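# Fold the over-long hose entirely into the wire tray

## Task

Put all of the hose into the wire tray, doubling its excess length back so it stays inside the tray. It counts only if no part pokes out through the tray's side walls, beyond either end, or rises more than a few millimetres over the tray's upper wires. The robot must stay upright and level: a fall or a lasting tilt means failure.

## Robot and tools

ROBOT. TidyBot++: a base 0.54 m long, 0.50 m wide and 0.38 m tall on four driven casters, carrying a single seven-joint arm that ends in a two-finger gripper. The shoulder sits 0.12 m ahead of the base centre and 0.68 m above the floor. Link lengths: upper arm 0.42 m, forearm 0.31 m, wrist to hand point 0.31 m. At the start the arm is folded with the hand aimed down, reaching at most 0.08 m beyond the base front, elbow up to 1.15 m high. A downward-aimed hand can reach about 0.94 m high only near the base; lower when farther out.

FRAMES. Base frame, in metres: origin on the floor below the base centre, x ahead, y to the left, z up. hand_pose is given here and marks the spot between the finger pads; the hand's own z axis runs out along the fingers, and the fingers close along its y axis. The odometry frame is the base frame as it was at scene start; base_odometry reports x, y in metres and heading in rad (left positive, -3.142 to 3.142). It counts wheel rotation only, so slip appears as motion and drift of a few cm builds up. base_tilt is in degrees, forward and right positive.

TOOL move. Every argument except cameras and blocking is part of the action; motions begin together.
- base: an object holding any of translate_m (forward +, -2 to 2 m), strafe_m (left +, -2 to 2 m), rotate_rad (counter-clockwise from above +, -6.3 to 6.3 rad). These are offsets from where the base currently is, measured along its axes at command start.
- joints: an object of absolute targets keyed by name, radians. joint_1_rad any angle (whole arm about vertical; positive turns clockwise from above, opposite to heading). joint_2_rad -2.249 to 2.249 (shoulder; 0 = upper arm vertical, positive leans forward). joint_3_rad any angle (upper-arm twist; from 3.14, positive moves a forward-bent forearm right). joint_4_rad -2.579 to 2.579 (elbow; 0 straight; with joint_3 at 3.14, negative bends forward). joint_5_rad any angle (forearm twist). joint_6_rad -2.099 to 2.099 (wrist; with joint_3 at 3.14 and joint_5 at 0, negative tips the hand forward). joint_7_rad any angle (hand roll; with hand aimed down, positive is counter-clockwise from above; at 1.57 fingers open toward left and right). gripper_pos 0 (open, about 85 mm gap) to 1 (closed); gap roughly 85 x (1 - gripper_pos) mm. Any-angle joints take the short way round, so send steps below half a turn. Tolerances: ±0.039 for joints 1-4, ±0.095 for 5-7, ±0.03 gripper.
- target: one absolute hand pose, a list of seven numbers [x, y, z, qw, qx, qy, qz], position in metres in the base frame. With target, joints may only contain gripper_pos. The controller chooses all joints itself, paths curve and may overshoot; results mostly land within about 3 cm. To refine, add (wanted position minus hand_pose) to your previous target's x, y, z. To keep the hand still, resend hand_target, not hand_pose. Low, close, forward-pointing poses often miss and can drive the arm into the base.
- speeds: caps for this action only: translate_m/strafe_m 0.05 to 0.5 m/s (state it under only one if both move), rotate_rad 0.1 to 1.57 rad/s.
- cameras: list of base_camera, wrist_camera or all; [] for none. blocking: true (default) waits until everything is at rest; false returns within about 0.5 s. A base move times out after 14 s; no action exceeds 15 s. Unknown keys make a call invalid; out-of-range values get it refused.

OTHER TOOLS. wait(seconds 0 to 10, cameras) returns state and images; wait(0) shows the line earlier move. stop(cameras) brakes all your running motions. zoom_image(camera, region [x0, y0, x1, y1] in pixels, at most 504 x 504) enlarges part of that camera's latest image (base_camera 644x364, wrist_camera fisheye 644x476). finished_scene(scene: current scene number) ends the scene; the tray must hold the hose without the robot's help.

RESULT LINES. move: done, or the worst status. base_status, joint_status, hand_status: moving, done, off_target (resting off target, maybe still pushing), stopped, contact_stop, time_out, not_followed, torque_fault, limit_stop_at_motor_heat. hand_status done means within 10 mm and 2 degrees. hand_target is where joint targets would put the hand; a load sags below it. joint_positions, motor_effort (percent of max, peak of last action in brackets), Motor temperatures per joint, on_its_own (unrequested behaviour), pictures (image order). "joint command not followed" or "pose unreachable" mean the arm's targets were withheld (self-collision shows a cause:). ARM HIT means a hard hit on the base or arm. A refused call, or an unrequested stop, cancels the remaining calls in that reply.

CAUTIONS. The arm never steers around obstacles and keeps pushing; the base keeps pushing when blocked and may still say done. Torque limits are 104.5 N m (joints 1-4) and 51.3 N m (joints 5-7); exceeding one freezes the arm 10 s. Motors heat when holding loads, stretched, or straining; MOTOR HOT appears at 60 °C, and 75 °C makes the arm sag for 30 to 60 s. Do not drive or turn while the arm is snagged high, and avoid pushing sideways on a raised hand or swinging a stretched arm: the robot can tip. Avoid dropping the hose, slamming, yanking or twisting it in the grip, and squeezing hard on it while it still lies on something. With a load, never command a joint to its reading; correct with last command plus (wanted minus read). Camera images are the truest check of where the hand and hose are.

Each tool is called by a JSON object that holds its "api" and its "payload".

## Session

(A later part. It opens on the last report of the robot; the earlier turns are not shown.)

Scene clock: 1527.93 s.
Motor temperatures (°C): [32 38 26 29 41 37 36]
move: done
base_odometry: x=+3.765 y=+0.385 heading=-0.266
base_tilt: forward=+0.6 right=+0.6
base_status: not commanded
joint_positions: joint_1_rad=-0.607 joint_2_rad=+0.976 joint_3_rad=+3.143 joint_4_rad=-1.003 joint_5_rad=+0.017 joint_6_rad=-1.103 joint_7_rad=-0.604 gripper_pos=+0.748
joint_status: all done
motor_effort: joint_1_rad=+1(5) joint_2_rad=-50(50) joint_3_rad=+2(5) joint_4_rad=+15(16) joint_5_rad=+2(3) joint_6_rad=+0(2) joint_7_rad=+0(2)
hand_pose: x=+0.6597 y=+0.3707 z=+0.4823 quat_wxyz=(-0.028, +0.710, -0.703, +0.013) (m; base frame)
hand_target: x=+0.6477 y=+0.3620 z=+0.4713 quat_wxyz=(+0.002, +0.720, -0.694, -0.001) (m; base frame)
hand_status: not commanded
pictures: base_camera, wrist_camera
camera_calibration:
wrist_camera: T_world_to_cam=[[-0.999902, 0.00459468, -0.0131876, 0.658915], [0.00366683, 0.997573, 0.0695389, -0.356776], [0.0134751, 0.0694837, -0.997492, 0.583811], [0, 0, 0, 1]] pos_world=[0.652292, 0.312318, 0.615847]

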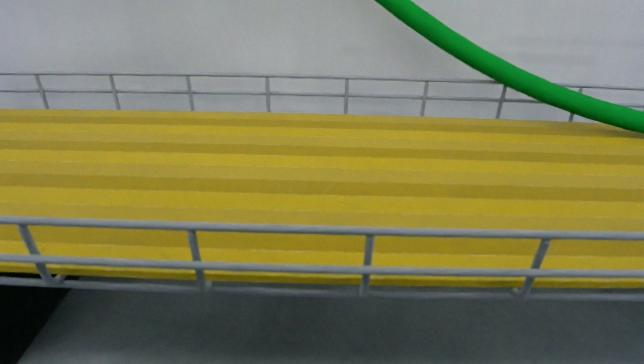

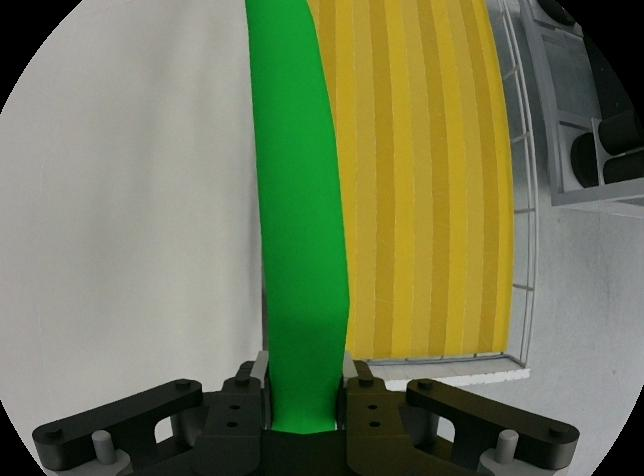

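{"api": "move", "payload": {}}

Scene clock: 1561.03 s.
Motor temperatures (°C): [32 39 26 29 41 37 36]
base_odometry: x=+3.765 y=+0.385 heading=-0.266
base_tilt: forward=+0.5 right=+0.5
base_status: not commanded
joint_positions: joint_1_rad=-0.607 joint_2_rad=+0.976 joint_3_rad=+3.143 joint_4_rad=-1.003 joint_5_rad=+0.017 joint_6_rad=-1.104 joint_7_rad=-0.603 gripper_pos=+0.748
joint_status: all done
motor_effort: joint_1_rad=+2(5) joint_2_rad=-49(50) joint_3_rad=+2(5) joint_4_rad=+15(16) joint_5_rad=+3(3) joint_6_rad=+0(2) joint_7_rad=+0(2)
hand_pose: x=+0.6596 y=+0.3706 z=+0.4823 quat_wxyz=(-0.028, +0.711, -0.703, +0.013) (m; base frame)
hand_target: x=+0.6477 y=+0.3620 z=+0.4713 quat_wxyz=(+0.002, +0.720, -0.694, -0.001) (m; base frame)
hand_status: not commanded
pictures: base_camera, wrist_camera
camera_calibration:
wrist_camera: T_world_to_cam=[[-0.999913, 0.00320047, -0.0128196, 0.659138], [0.00230617, 0.997602, 0.0691773, -0.355627], [0.0130103, 0.0691417, -0.997522, 0.584258], [0, 0, 0, 1]] pos_world=[0.652299, 0.312268, 0.615861]

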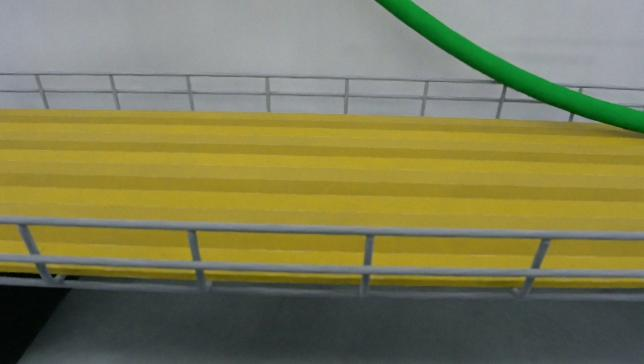

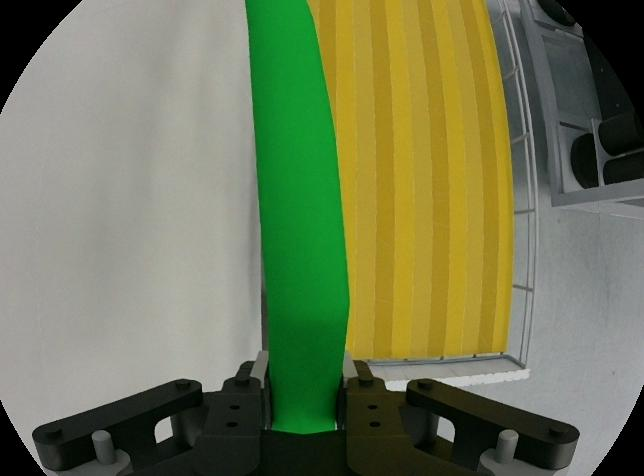

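{"api": "move", "payload": {"joints": {"joint_1_rad": -0.597, "joint_2_rad": 1.268, "joint_3_rad": 3.14, "joint_4_rad": -1.06, "joint_5_rad": 0.0, "joint_6_rad": -0.806, "joint_7_rad": -0.56}}}

Scene clock: 1579.17 s.
Motor temperatures (°C): [32 39 26 29 41 37 36]
move: done
base_odometry: x=+3.765 y=+0.385 heading=-0.266
base_tilt: forward=+0.5 right=+0.5
base_status: not commanded
joint_positions: joint_1_rad=-0.605 joint_2_rad=+1.259 joint_3_rad=+3.143 joint_4_rad=-1.049 joint_5_rad=+0.017 joint_6_rad=-0.861 joint_7_rad=-0.602 gripper_pos=+0.748
joint_status: all done
motor_effort: joint_1_rad=-1(4) joint_2_rad=-52(56) joint_3_rad=+0(4) joint_4_rad=+13(16) joint_5_rad=+1(3) joint_6_rad=+0(1) joint_7_rad=+1(2)
hand_pose: x=+0.6349 y=+0.3527 z=+0.2886 quat_wxyz=(+0.014, +0.712, -0.702, +0.004) (m; base frame)
hand_target: x=+0.6408 y=+0.3574 z=+0.2801 quat_wxyz=(-0.004, +0.720, -0.694, +0.000) (m; base frame)
hand_status: not commanded
pictures: base_camera, wrist_camera
camera_calibration:
wrist_camera: T_world_to_cam=[[-0.998257, 0.00230317, 0.0589678, 0.610564], [0.00358628, 0.999759, 0.021663, -0.312134], [-0.0589037, 0.0218367, -0.998025, 0.455148], [0, 0, 0, 1]] pos_world=[0.637429, 0.300714, 0.425007]

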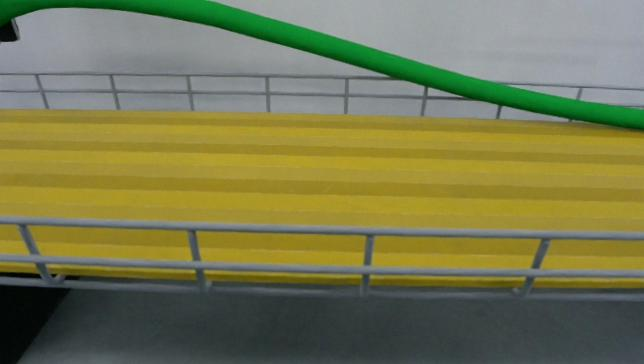

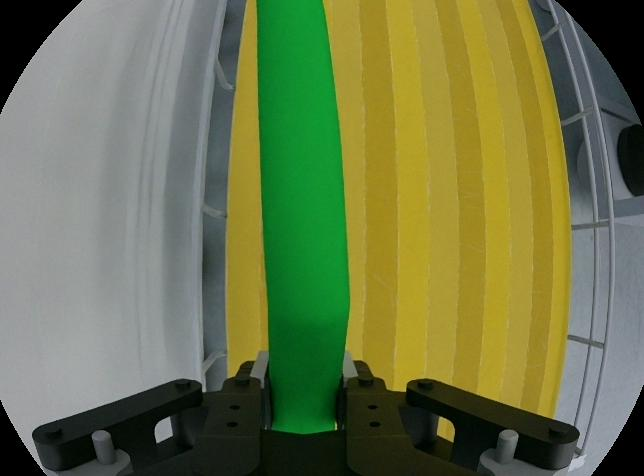

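{"api": "move", "payload": {"joints": {"joint_1_rad": -0.597, "joint_2_rad": 1.46, "joint_3_rad": 3.14, "joint_4_rad": -0.905, "joint_5_rad": 0.0, "joint_6_rad": -0.72, "joint_7_rad": -0.56}}}

Scene clock: 1589.13 s.
Motor temperatures (°C): [32 39 26 29 41 37 36]
move: done
base_odometry: x=+3.765 y=+0.385 heading=-0.266
base_tilt: forward=+0.5 right=+0.6
base_status: not commanded
joint_positions: joint_1_rad=-0.603 joint_2_rad=+1.443 joint_3_rad=+3.143 joint_4_rad=-0.929 joint_5_rad=+0.017 joint_6_rad=-0.770 joint_7_rad=-0.602 gripper_pos=+0.748
joint_status: all done
motor_effort: joint_1_rad=+0(3) joint_2_rad=-51(54) joint_3_rad=+2(4) joint_4_rad=+12(14) joint_5_rad=+1(2) joint_6_rad=+1(2) joint_7_rad=+1(1)
hand_pose: x=+0.6448 y=+0.3580 z=+0.1986 quat_wxyz=(+0.001, +0.711, -0.703, +0.006) (m; base frame)
hand_target: x=+0.6603 y=+0.3707 z=+0.1933 quat_wxyz=(-0.028, +0.720, -0.694, +0.005) (m; base frame)
hand_status: not commanded
pictures: base_camera, wrist_camera
camera_calibration:
wrist_camera: T_world_to_cam=[[-0.999286, 0.0026941, 0.0376974, 0.630516], [0.00411481, 0.999282, 0.0376604, -0.318875], [-0.0375689, 0.0377886, -0.998579, 0.346375], [0, 0, 0, 1]] pos_world=[0.644391, 0.303859, 0.334123]

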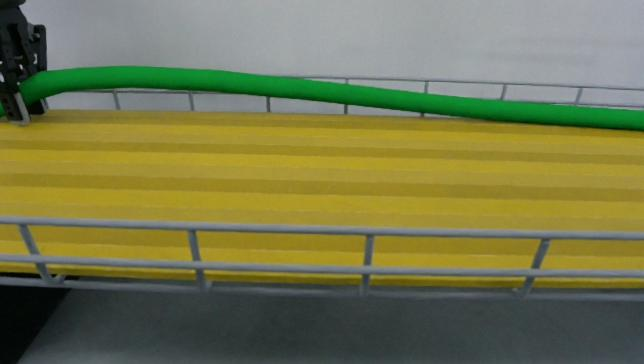

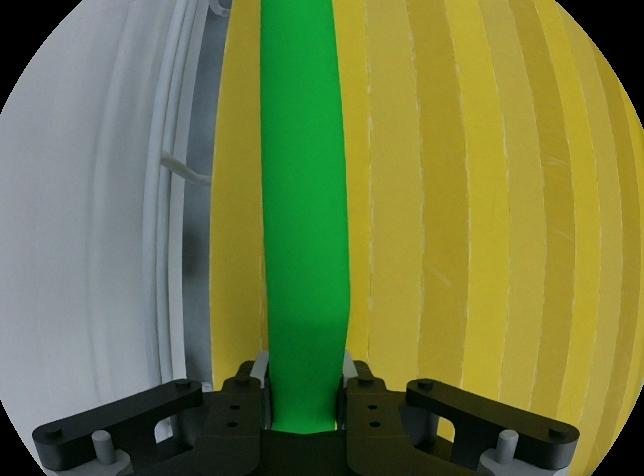

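{"api": "move", "payload": {"joints": {"gripper_pos": 0.6}}}

{"api": "move", "payload": {"joints": {"gripper_pos": 0.45}}}

Scene clock: 1600.37 s.
Motor temperatures (°C): [32 39 26 29 41 37 36]
move: done
base_odometry: x=+3.765 y=+0.385 heading=-0.266
base_tilt: forward=+0.5 right=+0.6
base_status: not commanded
joint_positions: joint_1_rad=-0.603 joint_2_rad=+1.443 joint_3_rad=+3.143 joint_4_rad=-0.927 joint_5_rad=+0.017 joint_6_rad=-0.770 joint_7_rad=-0.602 gripper_pos=+0.600
joint_status: all done
motor_effort: joint_1_rad=+0(1) joint_2_rad=-51(52) joint_3_rad=+0(2) joint_4_rad=+12(12) joint_5_rad=+0(1) joint_6_rad=+1(1) joint_7_rad=+0(1)
hand_pose: x=+0.6458 y=+0.3587 z=+0.1991 quat_wxyz=(+0.000, +0.711, -0.703, +0.007) (m; base frame)
hand_target: x=+0.6603 y=+0.3707 z=+0.1933 quat_wxyz=(-0.028, +0.720, -0.694, +0.005) (m; base frame)
hand_status: not commanded
pictures: base_camera, wrist_camera
camera_calibration:
wrist_camera: T_world_to_cam=[[-0.999356, 0.00264191, 0.0357879, 0.631955], [0.00403765, 0.999232, 0.0389844, -0.319793], [-0.0356574, 0.0391038, -0.998599, 0.34518], [0, 0, 0, 1]] pos_world=[0.645148, 0.30438, 0.334547]

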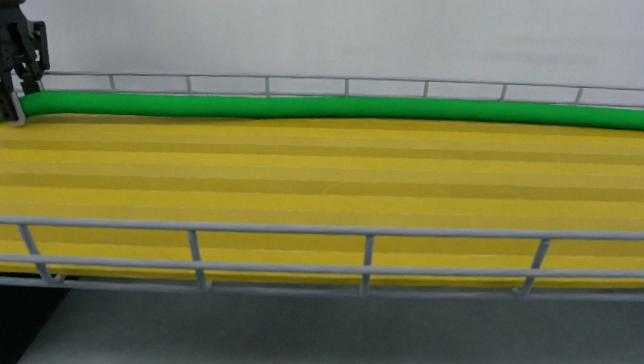

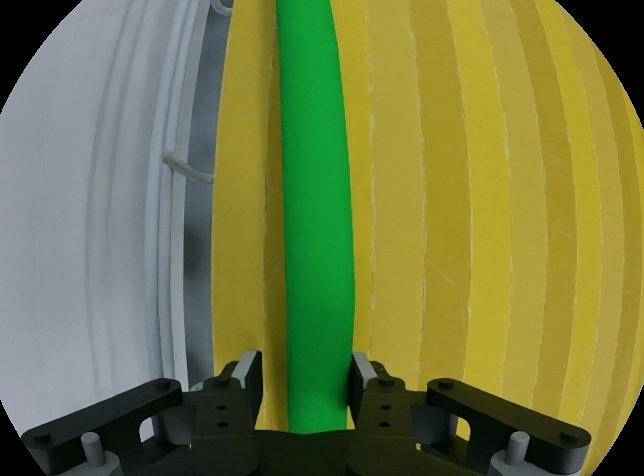

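Scene clock: 1600.93 s.
Motor temperatures (°C): [32 39 26 29 41 37 36]
move: done
base_odometry: x=+3.765 y=+0.385 heading=-0.266
base_tilt: forward=+0.6 right=+0.5
base_status: not commanded
joint_positions: joint_1_rad=-0.603 joint_2_rad=+1.443 joint_3_rad=+3.143 joint_4_rad=-0.926 joint_5_rad=+0.017 joint_6_rad=-0.770 joint_7_rad=-0.602 gripper_pos=+0.450
joint_status: all done
motor_effort: joint_1_rad=+0(1) joint_2_rad=-50(50) joint_3_rad=+0(1) joint_4_rad=+12(12) joint_5_rad=+0(0) joint_6_rad=+0(1) joint_7_rad=+1(1)
hand_pose: x=+0.6462 y=+0.3590 z=+0.1993 quat_wxyz=(+0.000, +0.711, -0.703, +0.007) (m; base frame)
hand_target: x=+0.6603 y=+0.3707 z=+0.1933 quat_wxyz=(-0.028, +0.720, -0.694, +0.005) (m; base frame)
hand_status: not commanded
pictures: base_camera, wrist_camera
camera_calibration:
wrist_camera: T_world_to_cam=[[-0.999383, 0.00262242, 0.035039, 0.632523], [0.00400699, 0.999211, 0.0395032, -0.320156], [-0.0349078, 0.0396192, -0.998605, 0.344716], [0, 0, 0, 1]] pos_world=[0.645449, 0.304587, 0.334719]

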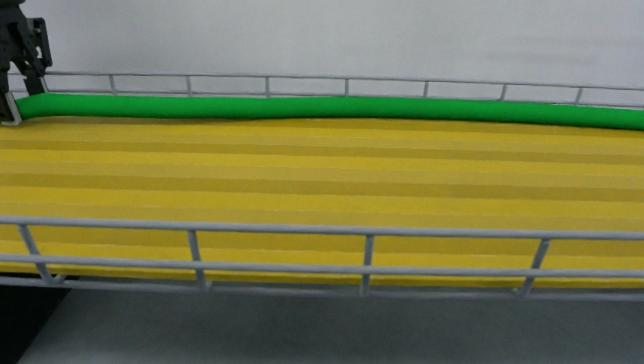

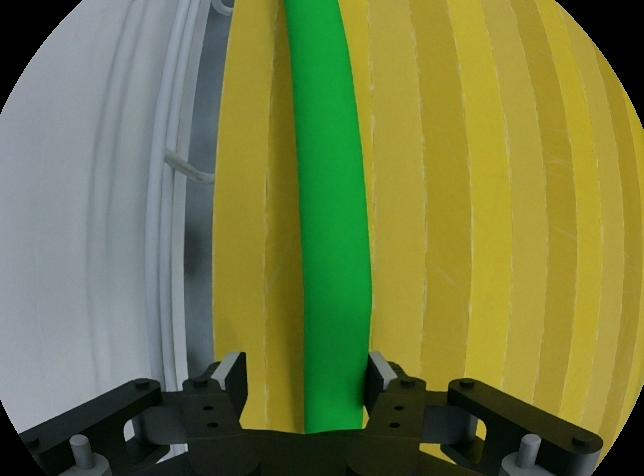

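{"api": "move", "payload": {"base": {"translate_m": -0.05}, "speeds": {"translate_m": 0.1}}}

Scene clock: 1604.10 s.
Motor temperatures (°C): [32 39 26 29 41 37 36]
move: done
base_odometry: x=+3.717 y=+0.398 heading=-0.266
base_tilt: forward=+0.5 right=+0.5
base_status: done
joint_positions: joint_1_rad=-0.601 joint_2_rad=+1.442 joint_3_rad=+3.143 joint_4_rad=-0.921 joint_5_rad=+0.017 joint_6_rad=-0.768 joint_7_rad=-0.602 gripper_pos=+0.450
joint_status: not commanded
motor_effort: joint_1_rad=+0(3) joint_2_rad=-50(51) joint_3_rad=+0(2) joint_4_rad=+12(12) joint_5_rad=+0(1) joint_6_rad=+0(1) joint_7_rad=+1(1)
hand_pose: x=+0.6495 y=+0.3602 z=+0.2006 quat_wxyz=(-0.004, +0.711, -0.703, +0.007) (m; base frame)
hand_target: x=+0.6603 y=+0.3707 z=+0.1933 quat_wxyz=(-0.028, +0.720, -0.694, +0.005) (m; base frame)
hand_status: not commanded
pictures: base_camera, wrist_camera
camera_calibration:
wrist_camera: T_world_to_cam=[[-0.99957, 0.00383612, 0.0290737, 0.636647], [0.00510411, 0.999033, 0.0436648, -0.322904], [-0.0288781, 0.0437945, -0.998623, 0.340659], [0, 0, 0, 1]] pos_world=[0.647859, 0.30523, 0.33578]

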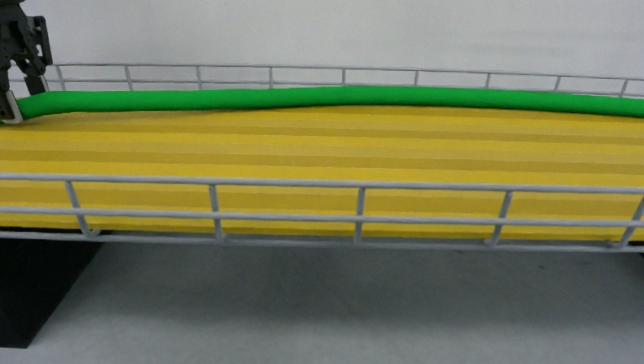

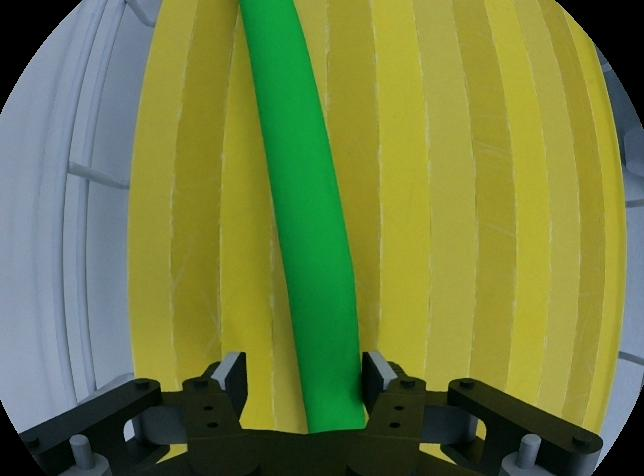

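{"api": "move", "payload": {"base": {"translate_m": -0.06}, "speeds": {"translate_m": 0.1}}}

Scene clock: 1608.57 s.
Motor temperatures (°C): [32 39 26 29 41 37 36]
move: done
base_odometry: x=+3.659 y=+0.414 heading=-0.265
base_tilt: forward=+0.5 right=+0.6
base_status: done
joint_positions: joint_1_rad=-0.600 joint_2_rad=+1.442 joint_3_rad=+3.143 joint_4_rad=-0.918 joint_5_rad=+0.017 joint_6_rad=-0.766 joint_7_rad=-0.602 gripper_pos=+0.450
joint_status: not commanded
motor_effort: joint_1_rad=+0(3) joint_2_rad=-50(51) joint_3_rad=+0(1) joint_4_rad=+11(12) joint_5_rad=+0(0) joint_6_rad=+0(1) joint_7_rad=+1(1)
hand_pose: x=+0.6517 y=+0.3605 z=+0.2013 quat_wxyz=(-0.006, +0.710, -0.704, +0.008) (m; base frame)
hand_target: x=+0.6603 y=+0.3707 z=+0.1933 quat_wxyz=(-0.028, +0.720, -0.694, +0.005) (m; base frame)
hand_status: not commanded
pictures: base_camera, wrist_camera
camera_calibration:
wrist_camera: T_world_to_cam=[[-0.999668, 0.00523319, 0.0252375, 0.639188], [0.00639928, 0.998905, 0.0463474, -0.324655], [-0.0249673, 0.0464935, -0.998607, 0.337901], [0, 0, 0, 1]] pos_world=[0.64949, 0.305244, 0.336346]

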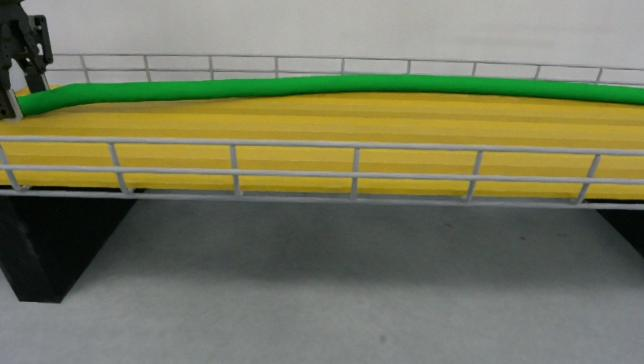

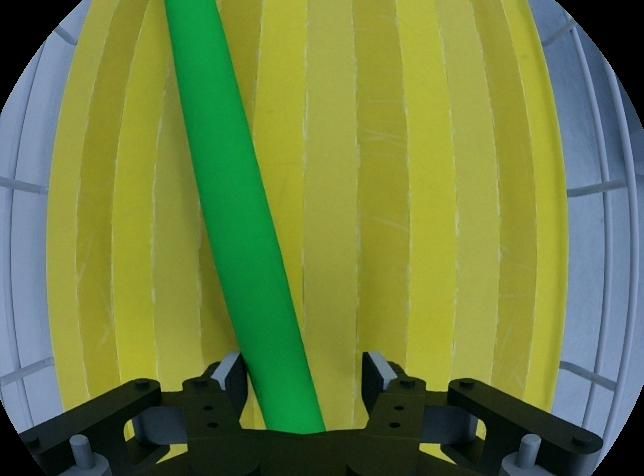

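{"api": "move", "payload": {"base": {"translate_m": 0.012}, "speeds": {"translate_m": 0.1}}}

{"api": "move", "payload": {"joints": {"joint_2_rad": 1.30, "joint_4_rad": -1.06, "joint_6_rad": -0.83}}}

Scene clock: 1612.50 s.
Motor temperatures (°C): [32 39 26 29 41 37 36]
move: done
base_odometry: x=+3.671 y=+0.411 heading=-0.265
base_tilt: forward=+0.5 right=+0.5
base_status: done
joint_positions: joint_1_rad=-0.596 joint_2_rad=+1.442 joint_3_rad=+3.143 joint_4_rad=-0.916 joint_5_rad=+0.017 joint_6_rad=-0.765 joint_7_rad=-0.602 gripper_pos=+0.450
joint_status: not commanded
motor_effort: joint_1_rad=+0(4) joint_2_rad=-50(51) joint_3_rad=+0(2) joint_4_rad=+11(12) joint_5_rad=+0(1) joint_6_rad=+1(1) joint_7_rad=+1(1)
hand_pose: x=+0.6545 y=+0.3598 z=+0.2022 quat_wxyz=(-0.008, +0.709, -0.705, +0.008) (m; base frame)
hand_target: x=+0.6603 y=+0.3707 z=+0.1933 quat_wxyz=(-0.028, +0.720, -0.694, +0.005) (m; base frame)
hand_status: not commanded
pictures: base_camera, wrist_camera
camera_calibration:
wrist_camera: T_world_to_cam=[[-0.999726, 0.00853612, 0.0218019, 0.641516], [0.00959087, 0.998765, 0.0487418, -0.326519], [-0.0213589, 0.0489376, -0.998573, 0.335643], [0, 0, 0, 1]] pos_world=[0.651641, 0.304215, 0.337093]

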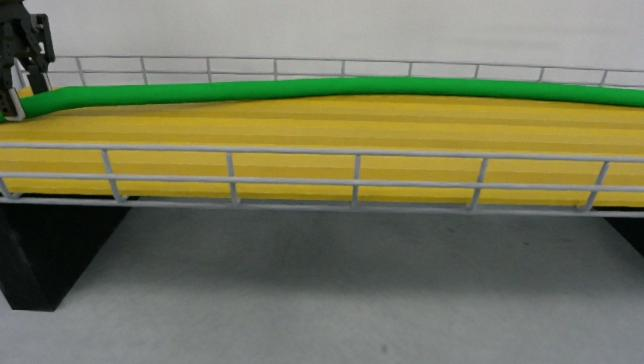

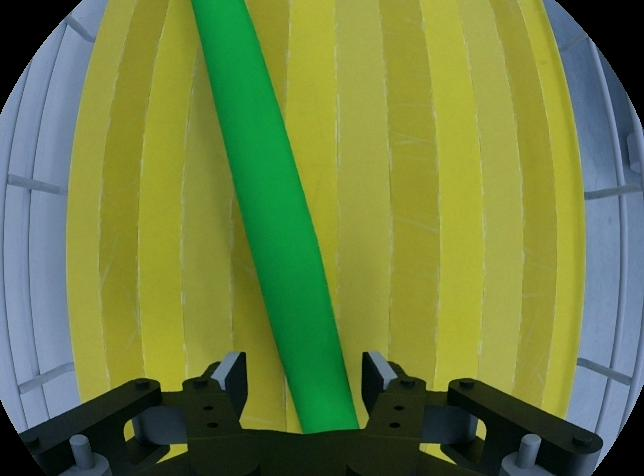

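Scene clock: 1613.93 s.
Motor temperatures (°C): [32 39 26 29 41 37 36]
move: done
base_odometry: x=+3.671 y=+0.411 heading=-0.265
base_tilt: forward=+0.6 right=+0.5
base_status: not commanded
joint_positions: joint_1_rad=-0.596 joint_2_rad=+1.276 joint_3_rad=+3.143 joint_4_rad=-1.036 joint_5_rad=+0.017 joint_6_rad=-0.789 joint_7_rad=-0.602 gripper_pos=+0.450
joint_status: all done
motor_effort: joint_1_rad=+0(1) joint_2_rad=-49(53) joint_3_rad=+0(1) joint_4_rad=+12(13) joint_5_rad=+0(1) joint_6_rad=+1(1) joint_7_rad=+0(1)
hand_pose: x=+0.6563 y=+0.3609 z=+0.2811 quat_wxyz=(-0.019, +0.709, -0.705, +0.010) (m; base frame)
hand_target: x=+0.6237 y=+0.3458 z=+0.2603 quat_wxyz=(+0.024, +0.720, -0.694, -0.006) (m; base frame)
hand_status: not commanded
pictures: base_camera, wrist_camera
camera_calibration:
wrist_camera: T_world_to_cam=[[-0.999953, 0.00886737, 0.00381861, 0.646665], [0.00908344, 0.998104, 0.0608757, -0.334306], [-0.00327156, 0.0609076, -0.998138, 0.398095], [0, 0, 0, 1]] pos_world=[0.650974, 0.303691, 0.415235]

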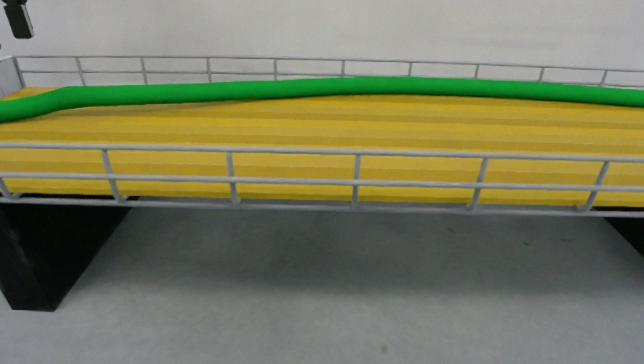

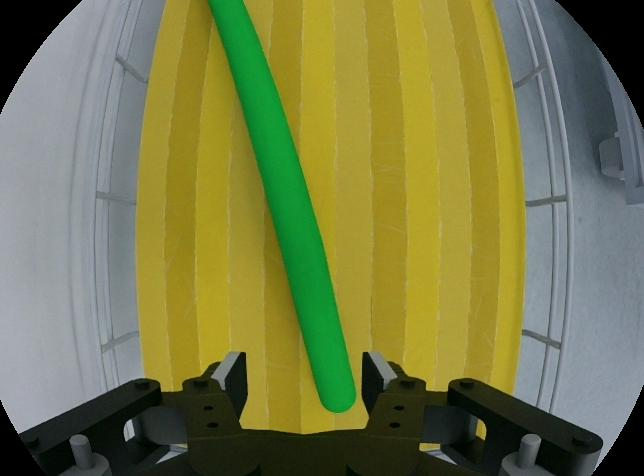

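{"api": "move", "payload": {"joints": {"joint_1_rad": 0.1, "joint_2_rad": 0.3, "joint_4_rad": -1.4, "joint_6_rad": -1.1, "joint_7_rad": 1.67}, "base": {"strafe_m": -0.5}, "speeds": {"strafe_m": 0.3}}}

Scene clock: 1620.47 s.
Motor temperatures (°C): [32 39 26 29 41 37 36]
move: done
base_odometry: x=+3.539 y=-0.072 heading=-0.266
base_tilt: forward=+0.5 right=+0.6
base_status: done
joint_positions: joint_1_rad=+0.094 joint_2_rad=+0.285 joint_3_rad=+3.143 joint_4_rad=-1.371 joint_5_rad=+0.017 joint_6_rad=-1.045 joint_7_rad=+1.624 gripper_pos=+0.450
joint_status: all done
motor_effort: joint_1_rad=-1(6) joint_2_rad=-31(53) joint_3_rad=+0(4) joint_4_rad=+19(19) joint_5_rad=+0(1) joint_6_rad=+4(5) joint_7_rad=+1(2)
hand_pose: x=+0.6804 y=-0.0568 z=+0.7770 quat_wxyz=(+0.024, +0.976, -0.018, +0.217) (m; base frame)
hand_target: x=+0.6569 y=-0.0518 z=+0.7500 quat_wxyz=(+0.017, +0.985, +0.000, +0.169) (m; base frame)
hand_status: not commanded
pictures: base_camera, wrist_camera
camera_calibration:
wrist_camera: T_world_to_cam=[[-0.0779931, -0.994211, 0.073902, -0.0661309], [-0.923662, 0.0441639, -0.380654, 0.97574], [0.375186, -0.0979489, -0.92176, 0.592717], [0, 0, 0, 1]] pos_world=[0.673717, -0.0507845, 0.922649]

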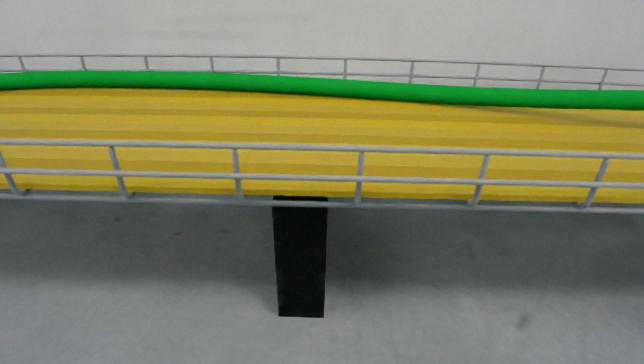

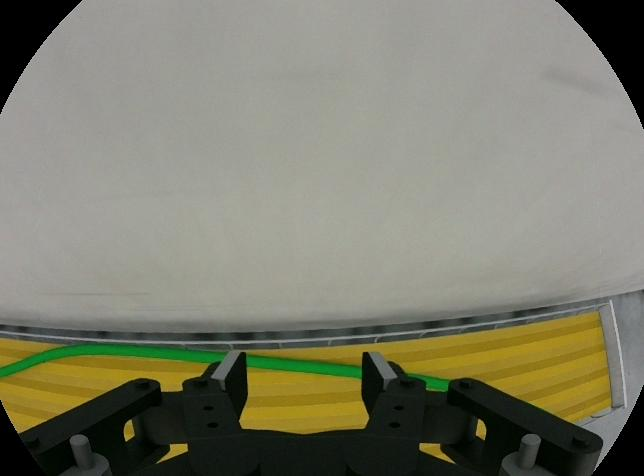

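{"api": "move", "payload": {"joints": {"joint_1_rad": 0.4, "joint_2_rad": 0.2, "joint_4_rad": -1.4, "joint_6_rad": -1.35, "joint_7_rad": 1.97}, "cameras": ["wrist_camera"]}}

Scene clock: 1627.23 s.
Motor temperatures (°C): [32 39 26 29 41 37 36]
move: done
base_odometry: x=+3.539 y=-0.072 heading=-0.266
base_tilt: forward=+0.5 right=+0.6
base_status: not commanded
joint_positions: joint_1_rad=+0.389 joint_2_rad=+0.192 joint_3_rad=+3.143 joint_4_rad=-1.372 joint_5_rad=+0.017 joint_6_rad=-1.295 joint_7_rad=+1.924 gripper_pos=+0.450
joint_status: all done
motor_effort: joint_1_rad=+0(3) joint_2_rad=-27(32) joint_3_rad=+0(2) joint_4_rad=+18(20) joint_5_rad=+0(1) joint_6_rad=+3(5) joint_7_rad=+1(1)
hand_pose: x=+0.5630 y=-0.1864 z=+0.7978 quat_wxyz=(+0.059, +0.990, -0.017, +0.128) (m; base frame)
hand_target: x=+0.5408 y=-0.1761 z=+0.7794 quat_wxyz=(+0.037, +0.995, +0.000, +0.088) (m; base frame)
hand_status: not commanded
pictures: wrist_camera
camera_calibration:
wrist_camera: T_world_to_cam=[[-0.0735817, -0.985691, 0.151655, -0.268618], [-0.976781, 0.04055, -0.210368, 0.774335], [0.201208, -0.163613, -0.965788, 0.76413], [0, 0, 0, 1]] pos_world=[0.582841, -0.171152, 0.94162]

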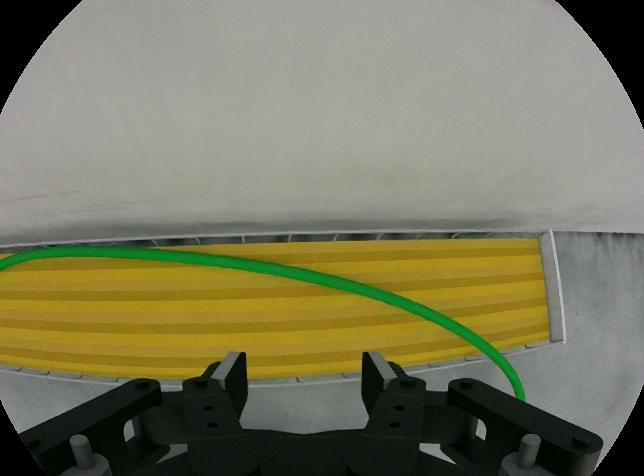

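{"api": "move", "payload": {"joints": {"joint_1_rad": 1.3, "joint_2_rad": 0.2, "joint_4_rad": -1.4, "joint_6_rad": -1.35, "joint_7_rad": 2.87}, "cameras": ["wrist_camera"]}}

Scene clock: 1657.50 s.
Motor temperatures (°C): [32 39 26 29 41 37 36]
move: done
base_odometry: x=+3.539 y=-0.072 heading=-0.266
base_tilt: forward=+0.6 right=+0.6
base_status: not commanded
joint_positions: joint_1_rad=+1.288 joint_2_rad=+0.192 joint_3_rad=+3.143 joint_4_rad=-1.372 joint_5_rad=+0.017 joint_6_rad=-1.297 joint_7_rad=+2.824 gripper_pos=+0.450
joint_status: all done
motor_effort: joint_1_rad=+0(3) joint_2_rad=-27(29) joint_3_rad=+1(2) joint_4_rad=+17(19) joint_5_rad=+0(1) joint_6_rad=+3(4) joint_7_rad=+0(1)
hand_pose: x=+0.2491 y=-0.4630 z=+0.7977 quat_wxyz=(+0.136, +0.990, -0.017, +0.033) (m; base frame)
hand_target: x=+0.2432 y=-0.4399 z=+0.7794 quat_wxyz=(+0.092, +0.995, +0.000, +0.026) (m; base frame)
hand_status: not commanded
pictures: wrist_camera
camera_calibration:
wrist_camera: T_world_to_cam=[[-0.0592052, -0.948914, 0.30993, -0.677207], [-0.998194, 0.0531251, -0.0280291, 0.344623], [0.0101321, -0.31103, -0.950346, 0.748901], [0, 0, 0, 1]] pos_world=[0.296319, -0.427989, 0.931262]

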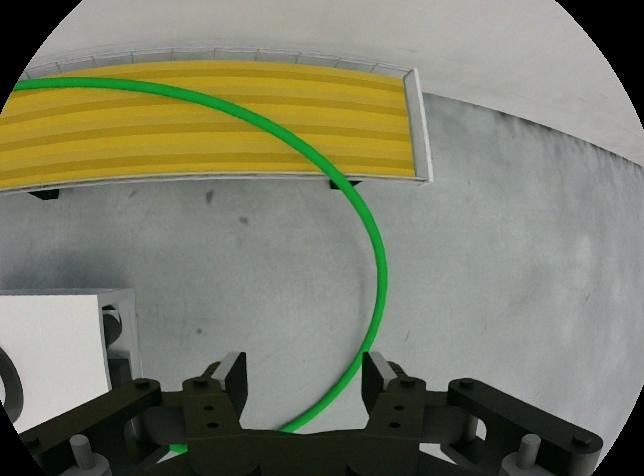

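{"api": "move", "payload": {"joints": {"joint_1_rad": 1.9, "joint_2_rad": 0.2, "joint_4_rad": -1.4, "joint_6_rad": -1.35, "joint_7_rad": 3.47}, "cameras": ["wrist_camera"]}}

Scene clock: 1671.80 s.
Motor temperatures (°C): [32 38 26 29 41 37 36]
move: done
base_odometry: x=+3.539 y=-0.072 heading=-0.266
base_tilt: forward=+0.5 right=+0.6
base_status: not commanded
joint_positions: joint_1_rad=+1.888 joint_2_rad=+0.192 joint_3_rad=+3.143 joint_4_rad=-1.372 joint_5_rad=+0.017 joint_6_rad=-1.297 joint_7_rad=+3.424 gripper_pos=+0.450
joint_status: all done
motor_effort: joint_1_rad=+0(2) joint_2_rad=-27(28) joint_3_rad=+1(2) joint_4_rad=+18(19) joint_5_rad=+0(1) joint_6_rad=+3(4) joint_7_rad=+1(2)
hand_pose: x=-0.0348 y=-0.4556 z=+0.7976 quat_wxyz=(+0.131, +0.990, -0.016, -0.049) (m; base frame)
hand_target: x=-0.0268 y=-0.4332 z=+0.7794 quat_wxyz=(+0.091, +0.995, +0.000, -0.031) (m; base frame)
hand_status: not commanded
pictures: wrist_camera
camera_calibration:
wrist_camera: T_world_to_cam=[[-0.0293497, -0.951971, 0.304779, -0.683205], [-0.988022, 0.0738418, 0.135499, -0.0598547], [-0.151496, -0.297151, -0.942735, 0.748662], [0, 0, 0, 1]] pos_world=[0.03423, -0.423505, 0.922127]

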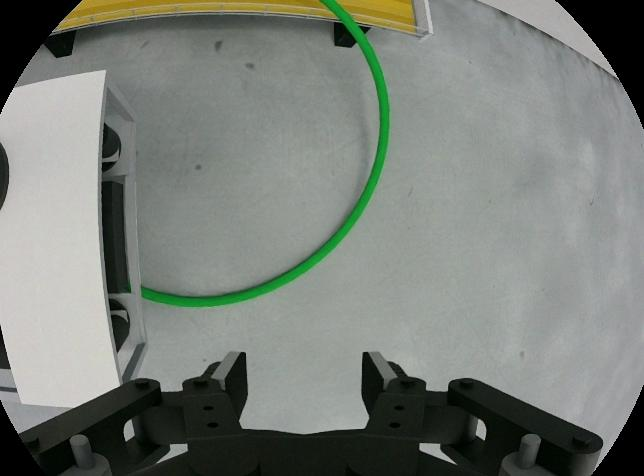

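{"api": "move", "payload": {"base": {"strafe_m": 0.3}, "speeds": {"strafe_m": 0.2}, "cameras": ["wrist_camera"]}}

Scene clock: 1728.33 s.
Motor temperatures (°C): [32 38 26 29 41 37 36]
move: done
base_odometry: x=+3.618 y=+0.218 heading=-0.266
base_tilt: forward=+0.5 right=+0.6
base_status: done
joint_positions: joint_1_rad=+1.890 joint_2_rad=+0.188 joint_3_rad=+3.143 joint_4_rad=-1.374 joint_5_rad=+0.017 joint_6_rad=-1.301 joint_7_rad=+3.426 gripper_pos=+0.450
joint_status: not commanded
motor_effort: joint_1_rad=-1(2) joint_2_rad=-27(31) joint_3_rad=+0(2) joint_4_rad=+18(18) joint_5_rad=+0(1) joint_6_rad=+3(3) joint_7_rad=+1(1)
hand_pose: x=-0.0350 y=-0.4531 z=+0.7988 quat_wxyz=(+0.130, +0.990, -0.017, -0.049) (m; base frame)
hand_target: x=-0.0268 y=-0.4332 z=+0.7794 quat_wxyz=(+0.091, +0.995, +0.000, -0.031) (m; base frame)
hand_status: not commanded
pictures: wrist_camera
camera_calibration:
wrist_camera: T_world_to_cam=[[-0.0299338, -0.952383, 0.303431, -0.680288], [-0.987979, 0.0742514, 0.135589, -0.0602936], [-0.151663, -0.295725, -0.943157, 0.751475], [0, 0, 0, 1]] pos_world=[0.0340384, -0.421189, 0.923355]

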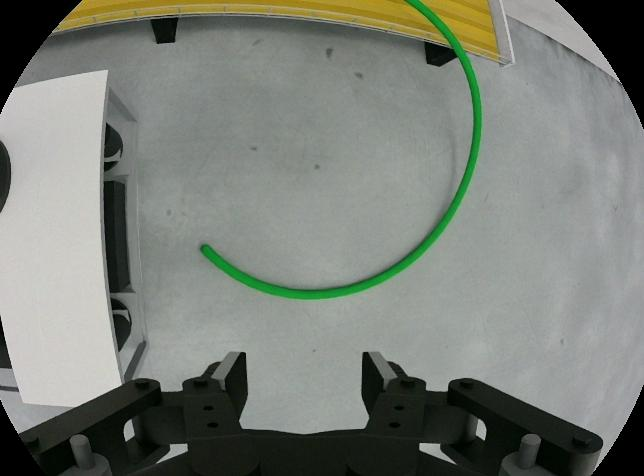

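{"api": "move", "payload": {"joints": {"joint_1_rad": 2.06, "joint_2_rad": 1.424, "joint_4_rad": -1.4, "joint_6_rad": -0.3155, "joint_7_rad": 1.28, "gripper_pos": 0.3}, "cameras": ["wrist_camera"]}}

Scene clock: 1758.87 s.
Motor temperatures (°C): [32 37 26 29 41 37 36]
move: done
base_odometry: x=+3.618 y=+0.218 heading=-0.266
base_tilt: forward=+0.5 right=+0.6
base_status: not commanded
joint_positions: joint_1_rad=+2.045 joint_2_rad=+1.403 joint_3_rad=+3.143 joint_4_rad=-1.381 joint_5_rad=+0.017 joint_6_rad=-0.369 joint_7_rad=+1.327 gripper_pos=+0.300
joint_status: all done
motor_effort: joint_1_rad=-1(2) joint_2_rad=-44(48) joint_3_rad=+0(1) joint_4_rad=+6(18) joint_5_rad=+0(0) joint_6_rad=+0(3) joint_7_rad=+0(2)
hand_pose: x=-0.1203 y=-0.4635 z=+0.1463 quat_wxyz=(-0.002, +0.420, -0.907, -0.006) (m; base frame)
hand_target: x=-0.1210 y=-0.4557 z=+0.1334 quat_wxyz=(+0.000, +0.385, -0.923, +0.001) (m; base frame)
hand_status: not commanded
pictures: wrist_camera
camera_calibration:
wrist_camera: T_world_to_cam=[[-0.75273, 0.656063, 0.0545737, 0.200201], [0.658319, 0.750576, 0.0570145, 0.467755], [-0.00355658, 0.0788435, -0.996881, 0.319349], [0, 0, 0, 1]] pos_world=[-0.1561, -0.507609, 0.280759]

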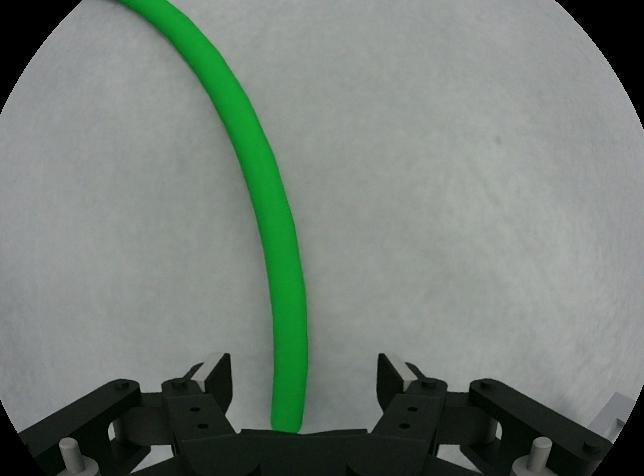

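{"api": "move", "payload": {"joints": {"joint_1_rad": 2.003, "joint_2_rad": 1.517, "joint_4_rad": -1.42, "joint_6_rad": -0.196, "joint_7_rad": 1.182, "gripper_pos": 0.3}, "cameras": ["wrist_camera"]}}

Scene clock: 1777.23 s.
Motor temperatures (°C): [32 38 26 29 41 37 36]
move: done
base_odometry: x=+3.618 y=+0.218 heading=-0.266
base_tilt: forward=+0.5 right=+0.6
base_status: not commanded
joint_positions: joint_1_rad=+2.010 joint_2_rad=+1.500 joint_3_rad=+3.143 joint_4_rad=-1.404 joint_5_rad=+0.017 joint_6_rad=-0.245 joint_7_rad=+1.227 gripper_pos=+0.300
joint_status: all done
motor_effort: joint_1_rad=+0(3) joint_2_rad=-43(46) joint_3_rad=+0(1) joint_4_rad=+4(7) joint_5_rad=+0(0) joint_6_rad=+0(2) joint_7_rad=+0(2)
hand_pose: x=-0.0909 y=-0.4447 z=+0.0948 quat_wxyz=(-0.001, +0.391, -0.920, -0.004) (m; base frame)
hand_target: x=-0.0827 y=-0.4429 z=+0.0854 quat_wxyz=(+0.003, +0.366, -0.931, +0.004) (m; base frame)
hand_status: not commanded
pictures: wrist_camera
camera_calibration:
wrist_camera: T_world_to_cam=[[-0.708892, 0.703384, 0.052186, 0.23809], [0.705317, 0.706915, 0.0529058, 0.422429], [0.000322016, 0.0743121, -0.997235, 0.265006], [0, 0, 0, 1]] pos_world=[-0.129252, -0.485783, 0.229499]

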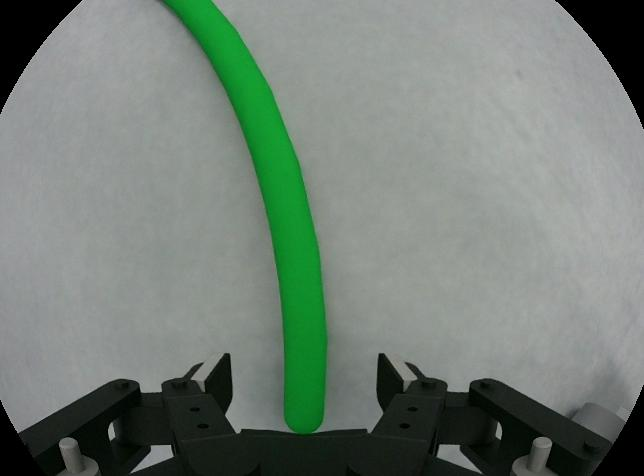

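{"api": "move", "payload": {"joints": {"joint_1_rad": 2.006, "joint_2_rad": 1.682, "joint_4_rad": -1.205, "joint_6_rad": -0.2, "joint_7_rad": 1.182}, "cameras": ["wrist_camera"]}}

{"api": "move", "payload": {"joints": {"gripper_pos": 0.85}, "cameras": ["wrist_camera"]}}

Scene clock: 1785.87 s.
Motor temperatures (°C): [32 38 26 29 41 37 36]
move: done
base_odometry: x=+3.618 y=+0.218 heading=-0.266
base_tilt: forward=+0.5 right=+0.6
base_status: not commanded
joint_positions: joint_1_rad=+2.010 joint_2_rad=+1.662 joint_3_rad=+3.143 joint_4_rad=-1.227 joint_5_rad=+0.017 joint_6_rad=-0.245 joint_7_rad=+1.226 gripper_pos=+0.300
joint_status: all done
motor_effort: joint_1_rad=+0(2) joint_2_rad=-43(45) joint_3_rad=+0(1) joint_4_rad=+4(6) joint_5_rad=+0(0) joint_6_rad=+1(1) joint_7_rad=+1(2)
hand_pose: x=-0.0944 y=-0.4523 z=+0.0278 quat_wxyz=(+0.005, +0.391, -0.920, +0.001) (m; base frame)
hand_target: x=-0.0957 y=-0.4674 z=+0.0201 quat_wxyz=(+0.019, +0.365, -0.931, +0.019) (m; base frame)
hand_status: not commanded
pictures: wrist_camera
camera_calibration:
wrist_camera: T_world_to_cam=[[-0.708403, 0.704226, 0.0472232, 0.24499], [0.705783, 0.707353, 0.0390073, 0.434501], [-0.00593346, 0.0609622, -0.998122, 0.192108], [0, 0, 0, 1]] pos_world=[-0.131972, -0.491585, 0.163229]

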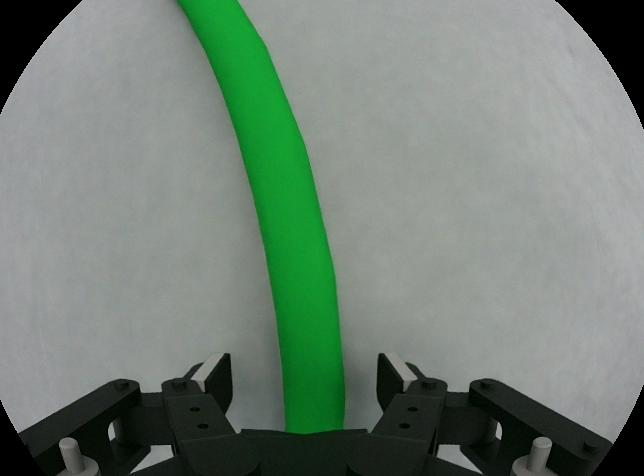

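Scene clock: 1786.70 s.
Motor temperatures (°C): [32 38 26 29 41 37 36]
move: off_target
base_odometry: x=+3.618 y=+0.218 heading=-0.266
base_tilt: forward=+0.5 right=+0.5
base_status: not commanded
joint_positions: joint_1_rad=+2.010 joint_2_rad=+1.662 joint_3_rad=+3.143 joint_4_rad=-1.227 joint_5_rad=+0.017 joint_6_rad=-0.245 joint_7_rad=+1.226 gripper_pos=+0.764
joint_status: gripper_pos off_target (ended at +0.764, target +0.850)
motor_effort: joint_1_rad=+0(1) joint_2_rad=-42(43) joint_3_rad=+1(2) joint_4_rad=+5(5) joint_5_rad=+0(0) joint_6_rad=+1(1) joint_7_rad=+0(1)
hand_pose: x=-0.0944 y=-0.4524 z=+0.0278 quat_wxyz=(+0.005, +0.391, -0.920, +0.001) (m; base frame)
hand_target: x=-0.0957 y=-0.4674 z=+0.0201 quat_wxyz=(+0.019, +0.365, -0.931, +0.019) (m; base frame)
hand_status: not commanded
pictures: wrist_camera
camera_calibration:
wrist_camera: T_world_to_cam=[[-0.708462, 0.704169, 0.047193, 0.245046], [0.705723, 0.707417, 0.0389243, 0.434553], [-0.00597582, 0.0608816, -0.998127, 0.19208], [0, 0, 0, 1]] pos_world=[-0.13192, -0.491658, 0.163241]

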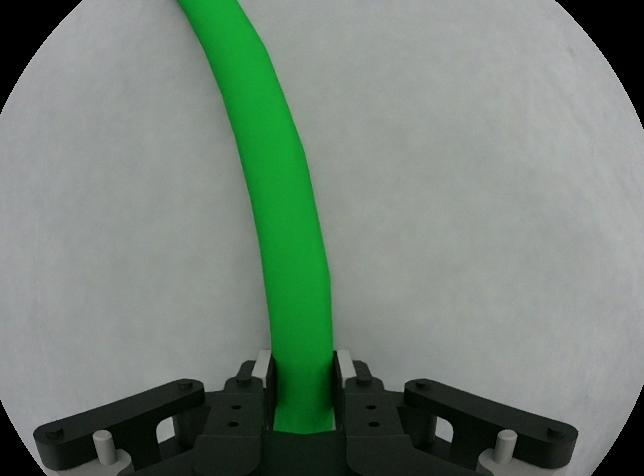

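{"api": "move", "payload": {"joints": {"joint_1_rad": 2.006, "joint_2_rad": 1.2, "joint_4_rad": -1.5, "joint_6_rad": -0.52, "joint_7_rad": 1.182}, "cameras": []}}

{"api": "move", "payload": {"joints": {"joint_1_rad": 2.006, "joint_2_rad": 0.78, "joint_4_rad": -1.49, "joint_6_rad": -0.95, "joint_7_rad": 1.182}, "cameras": ["wrist_camera"]}}

Scene clock: 1793.73 s.
Motor temperatures (°C): [32 38 26 29 41 37 36]
move: done
base_odometry: x=+3.618 y=+0.218 heading=-0.266
base_tilt: forward=+0.5 right=+0.6
base_status: not commanded
joint_positions: joint_1_rad=+2.010 joint_2_rad=+1.202 joint_3_rad=+3.143 joint_4_rad=-1.486 joint_5_rad=+0.017 joint_6_rad=-0.477 joint_7_rad=+1.225 gripper_pos=+0.764
joint_status: all done
motor_effort: joint_1_rad=+0(1) joint_2_rad=-47(50) joint_3_rad=+0(1) joint_4_rad=+9(10) joint_5_rad=+0(0) joint_6_rad=+2(3) joint_7_rad=+0(2)
hand_pose: x=-0.1051 y=-0.4727 z=+0.2396 quat_wxyz=(-0.006, +0.389, -0.921, -0.011) (m; base frame)
hand_target: x=-0.0906 y=-0.4563 z=+0.2397 quat_wxyz=(-0.029, +0.365, -0.930, -0.027) (m; base frame)
hand_status: not commanded
pictures: none
No camera images: "cameras" was empty.

Scene clock: 1795.70 s.
Motor temperatures (°C): [32 38 26 29 41 37 36]
move: done
base_odometry: x=+3.618 y=+0.218 heading=-0.266
base_tilt: forward=+0.5 right=+0.6
base_status: not commanded
joint_positions: joint_1_rad=+2.010 joint_2_rad=+0.782 joint_3_rad=+3.143 joint_4_rad=-1.486 joint_5_rad=+0.017 joint_6_rad=-0.912 joint_7_rad=+1.225 gripper_pos=+0.764
joint_status: all done
motor_effort: joint_1_rad=+0(2) joint_2_rad=-44(51) joint_3_rad=+0(1) joint_4_rad=+15(15) joint_5_rad=-1(1) joint_6_rad=+2(4) joint_7_rad=+0(2)
hand_pose: x=-0.1076 y=-0.4741 z=+0.4671 quat_wxyz=(-0.010, +0.387, -0.922, -0.018) (m; base frame)
hand_target: x=-0.0949 y=-0.4653 z=+0.4683 quat_wxyz=(-0.029, +0.365, -0.930, -0.027) (m; base frame)
hand_status: not commanded
pictures: wrist_camera
camera_calibration:
wrist_camera: T_world_to_cam=[[-0.703255, 0.70734, 0.0714361, 0.220941], [0.710908, 0.698733, 0.0798924, 0.419407], [0.00659634, 0.106969, -0.99424, 0.653237], [0, 0, 0, 1]] pos_world=[-0.147091, -0.51921, 0.600184]

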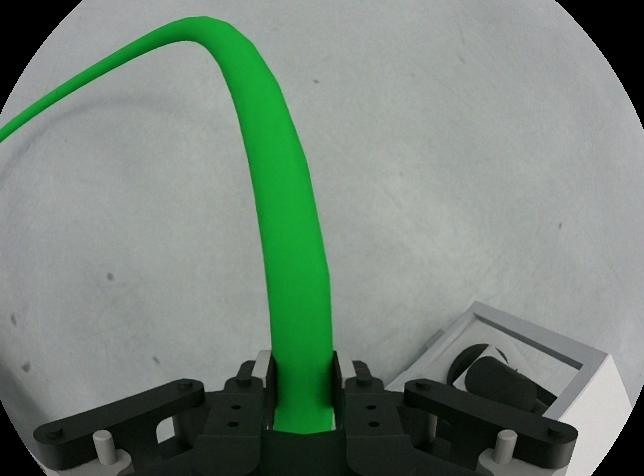

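{"api": "move", "payload": {"joints": {"joint_1_rad": 0.612, "joint_2_rad": 0.78, "joint_4_rad": -1.49, "joint_6_rad": -0.95, "joint_7_rad": 0.577}, "base": {"translate_m": 0.04, "strafe_m": 0.11}, "speeds": {"translate_m": 0.15}}}

Scene clock: 1803.67 s.
Motor temperatures (°C): [32 38 26 29 41 37 36]
move: done
base_odometry: x=+3.686 y=+0.313 heading=-0.266
base_tilt: forward=+0.5 right=+0.6
base_status: done
joint_positions: joint_1_rad=+0.629 joint_2_rad=+0.783 joint_3_rad=+3.143 joint_4_rad=-1.487 joint_5_rad=+0.017 joint_6_rad=-0.921 joint_7_rad=+0.607 gripper_pos=+0.764
joint_status: all done
motor_effort: joint_1_rad=-3(5) joint_2_rad=-44(46) joint_3_rad=+0(3) joint_4_rad=+15(16) joint_5_rad=+3(3) joint_6_rad=+3(4) joint_7_rad=+3(4)
hand_pose: x=+0.5393 y=-0.3099 z=+0.4669 quat_wxyz=(+0.011, +0.703, -0.711, -0.023) (m; base frame)
hand_target: x=+0.5394 y=-0.2924 z=+0.4683 quat_wxyz=(+0.007, +0.695, -0.718, -0.039) (m; base frame)
hand_status: not commanded
pictures: base_camera, wrist_camera
camera_calibration:
wrist_camera: T_world_to_cam=[[-0.995338, 0.025495, 0.0930168, 0.495932], [0.0315442, 0.997441, 0.0641542, 0.311121], [-0.0911432, 0.0667893, -0.993596, 0.671126], [0, 0, 0, 1]] pos_world=[0.544975, -0.367793, 0.600738]

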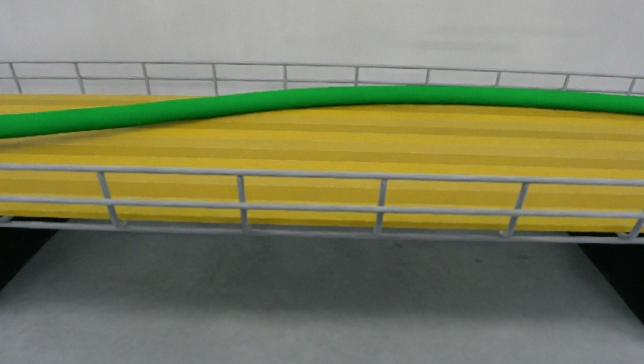

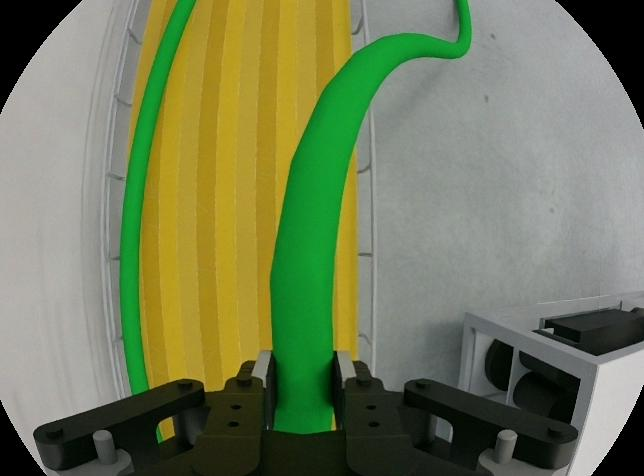

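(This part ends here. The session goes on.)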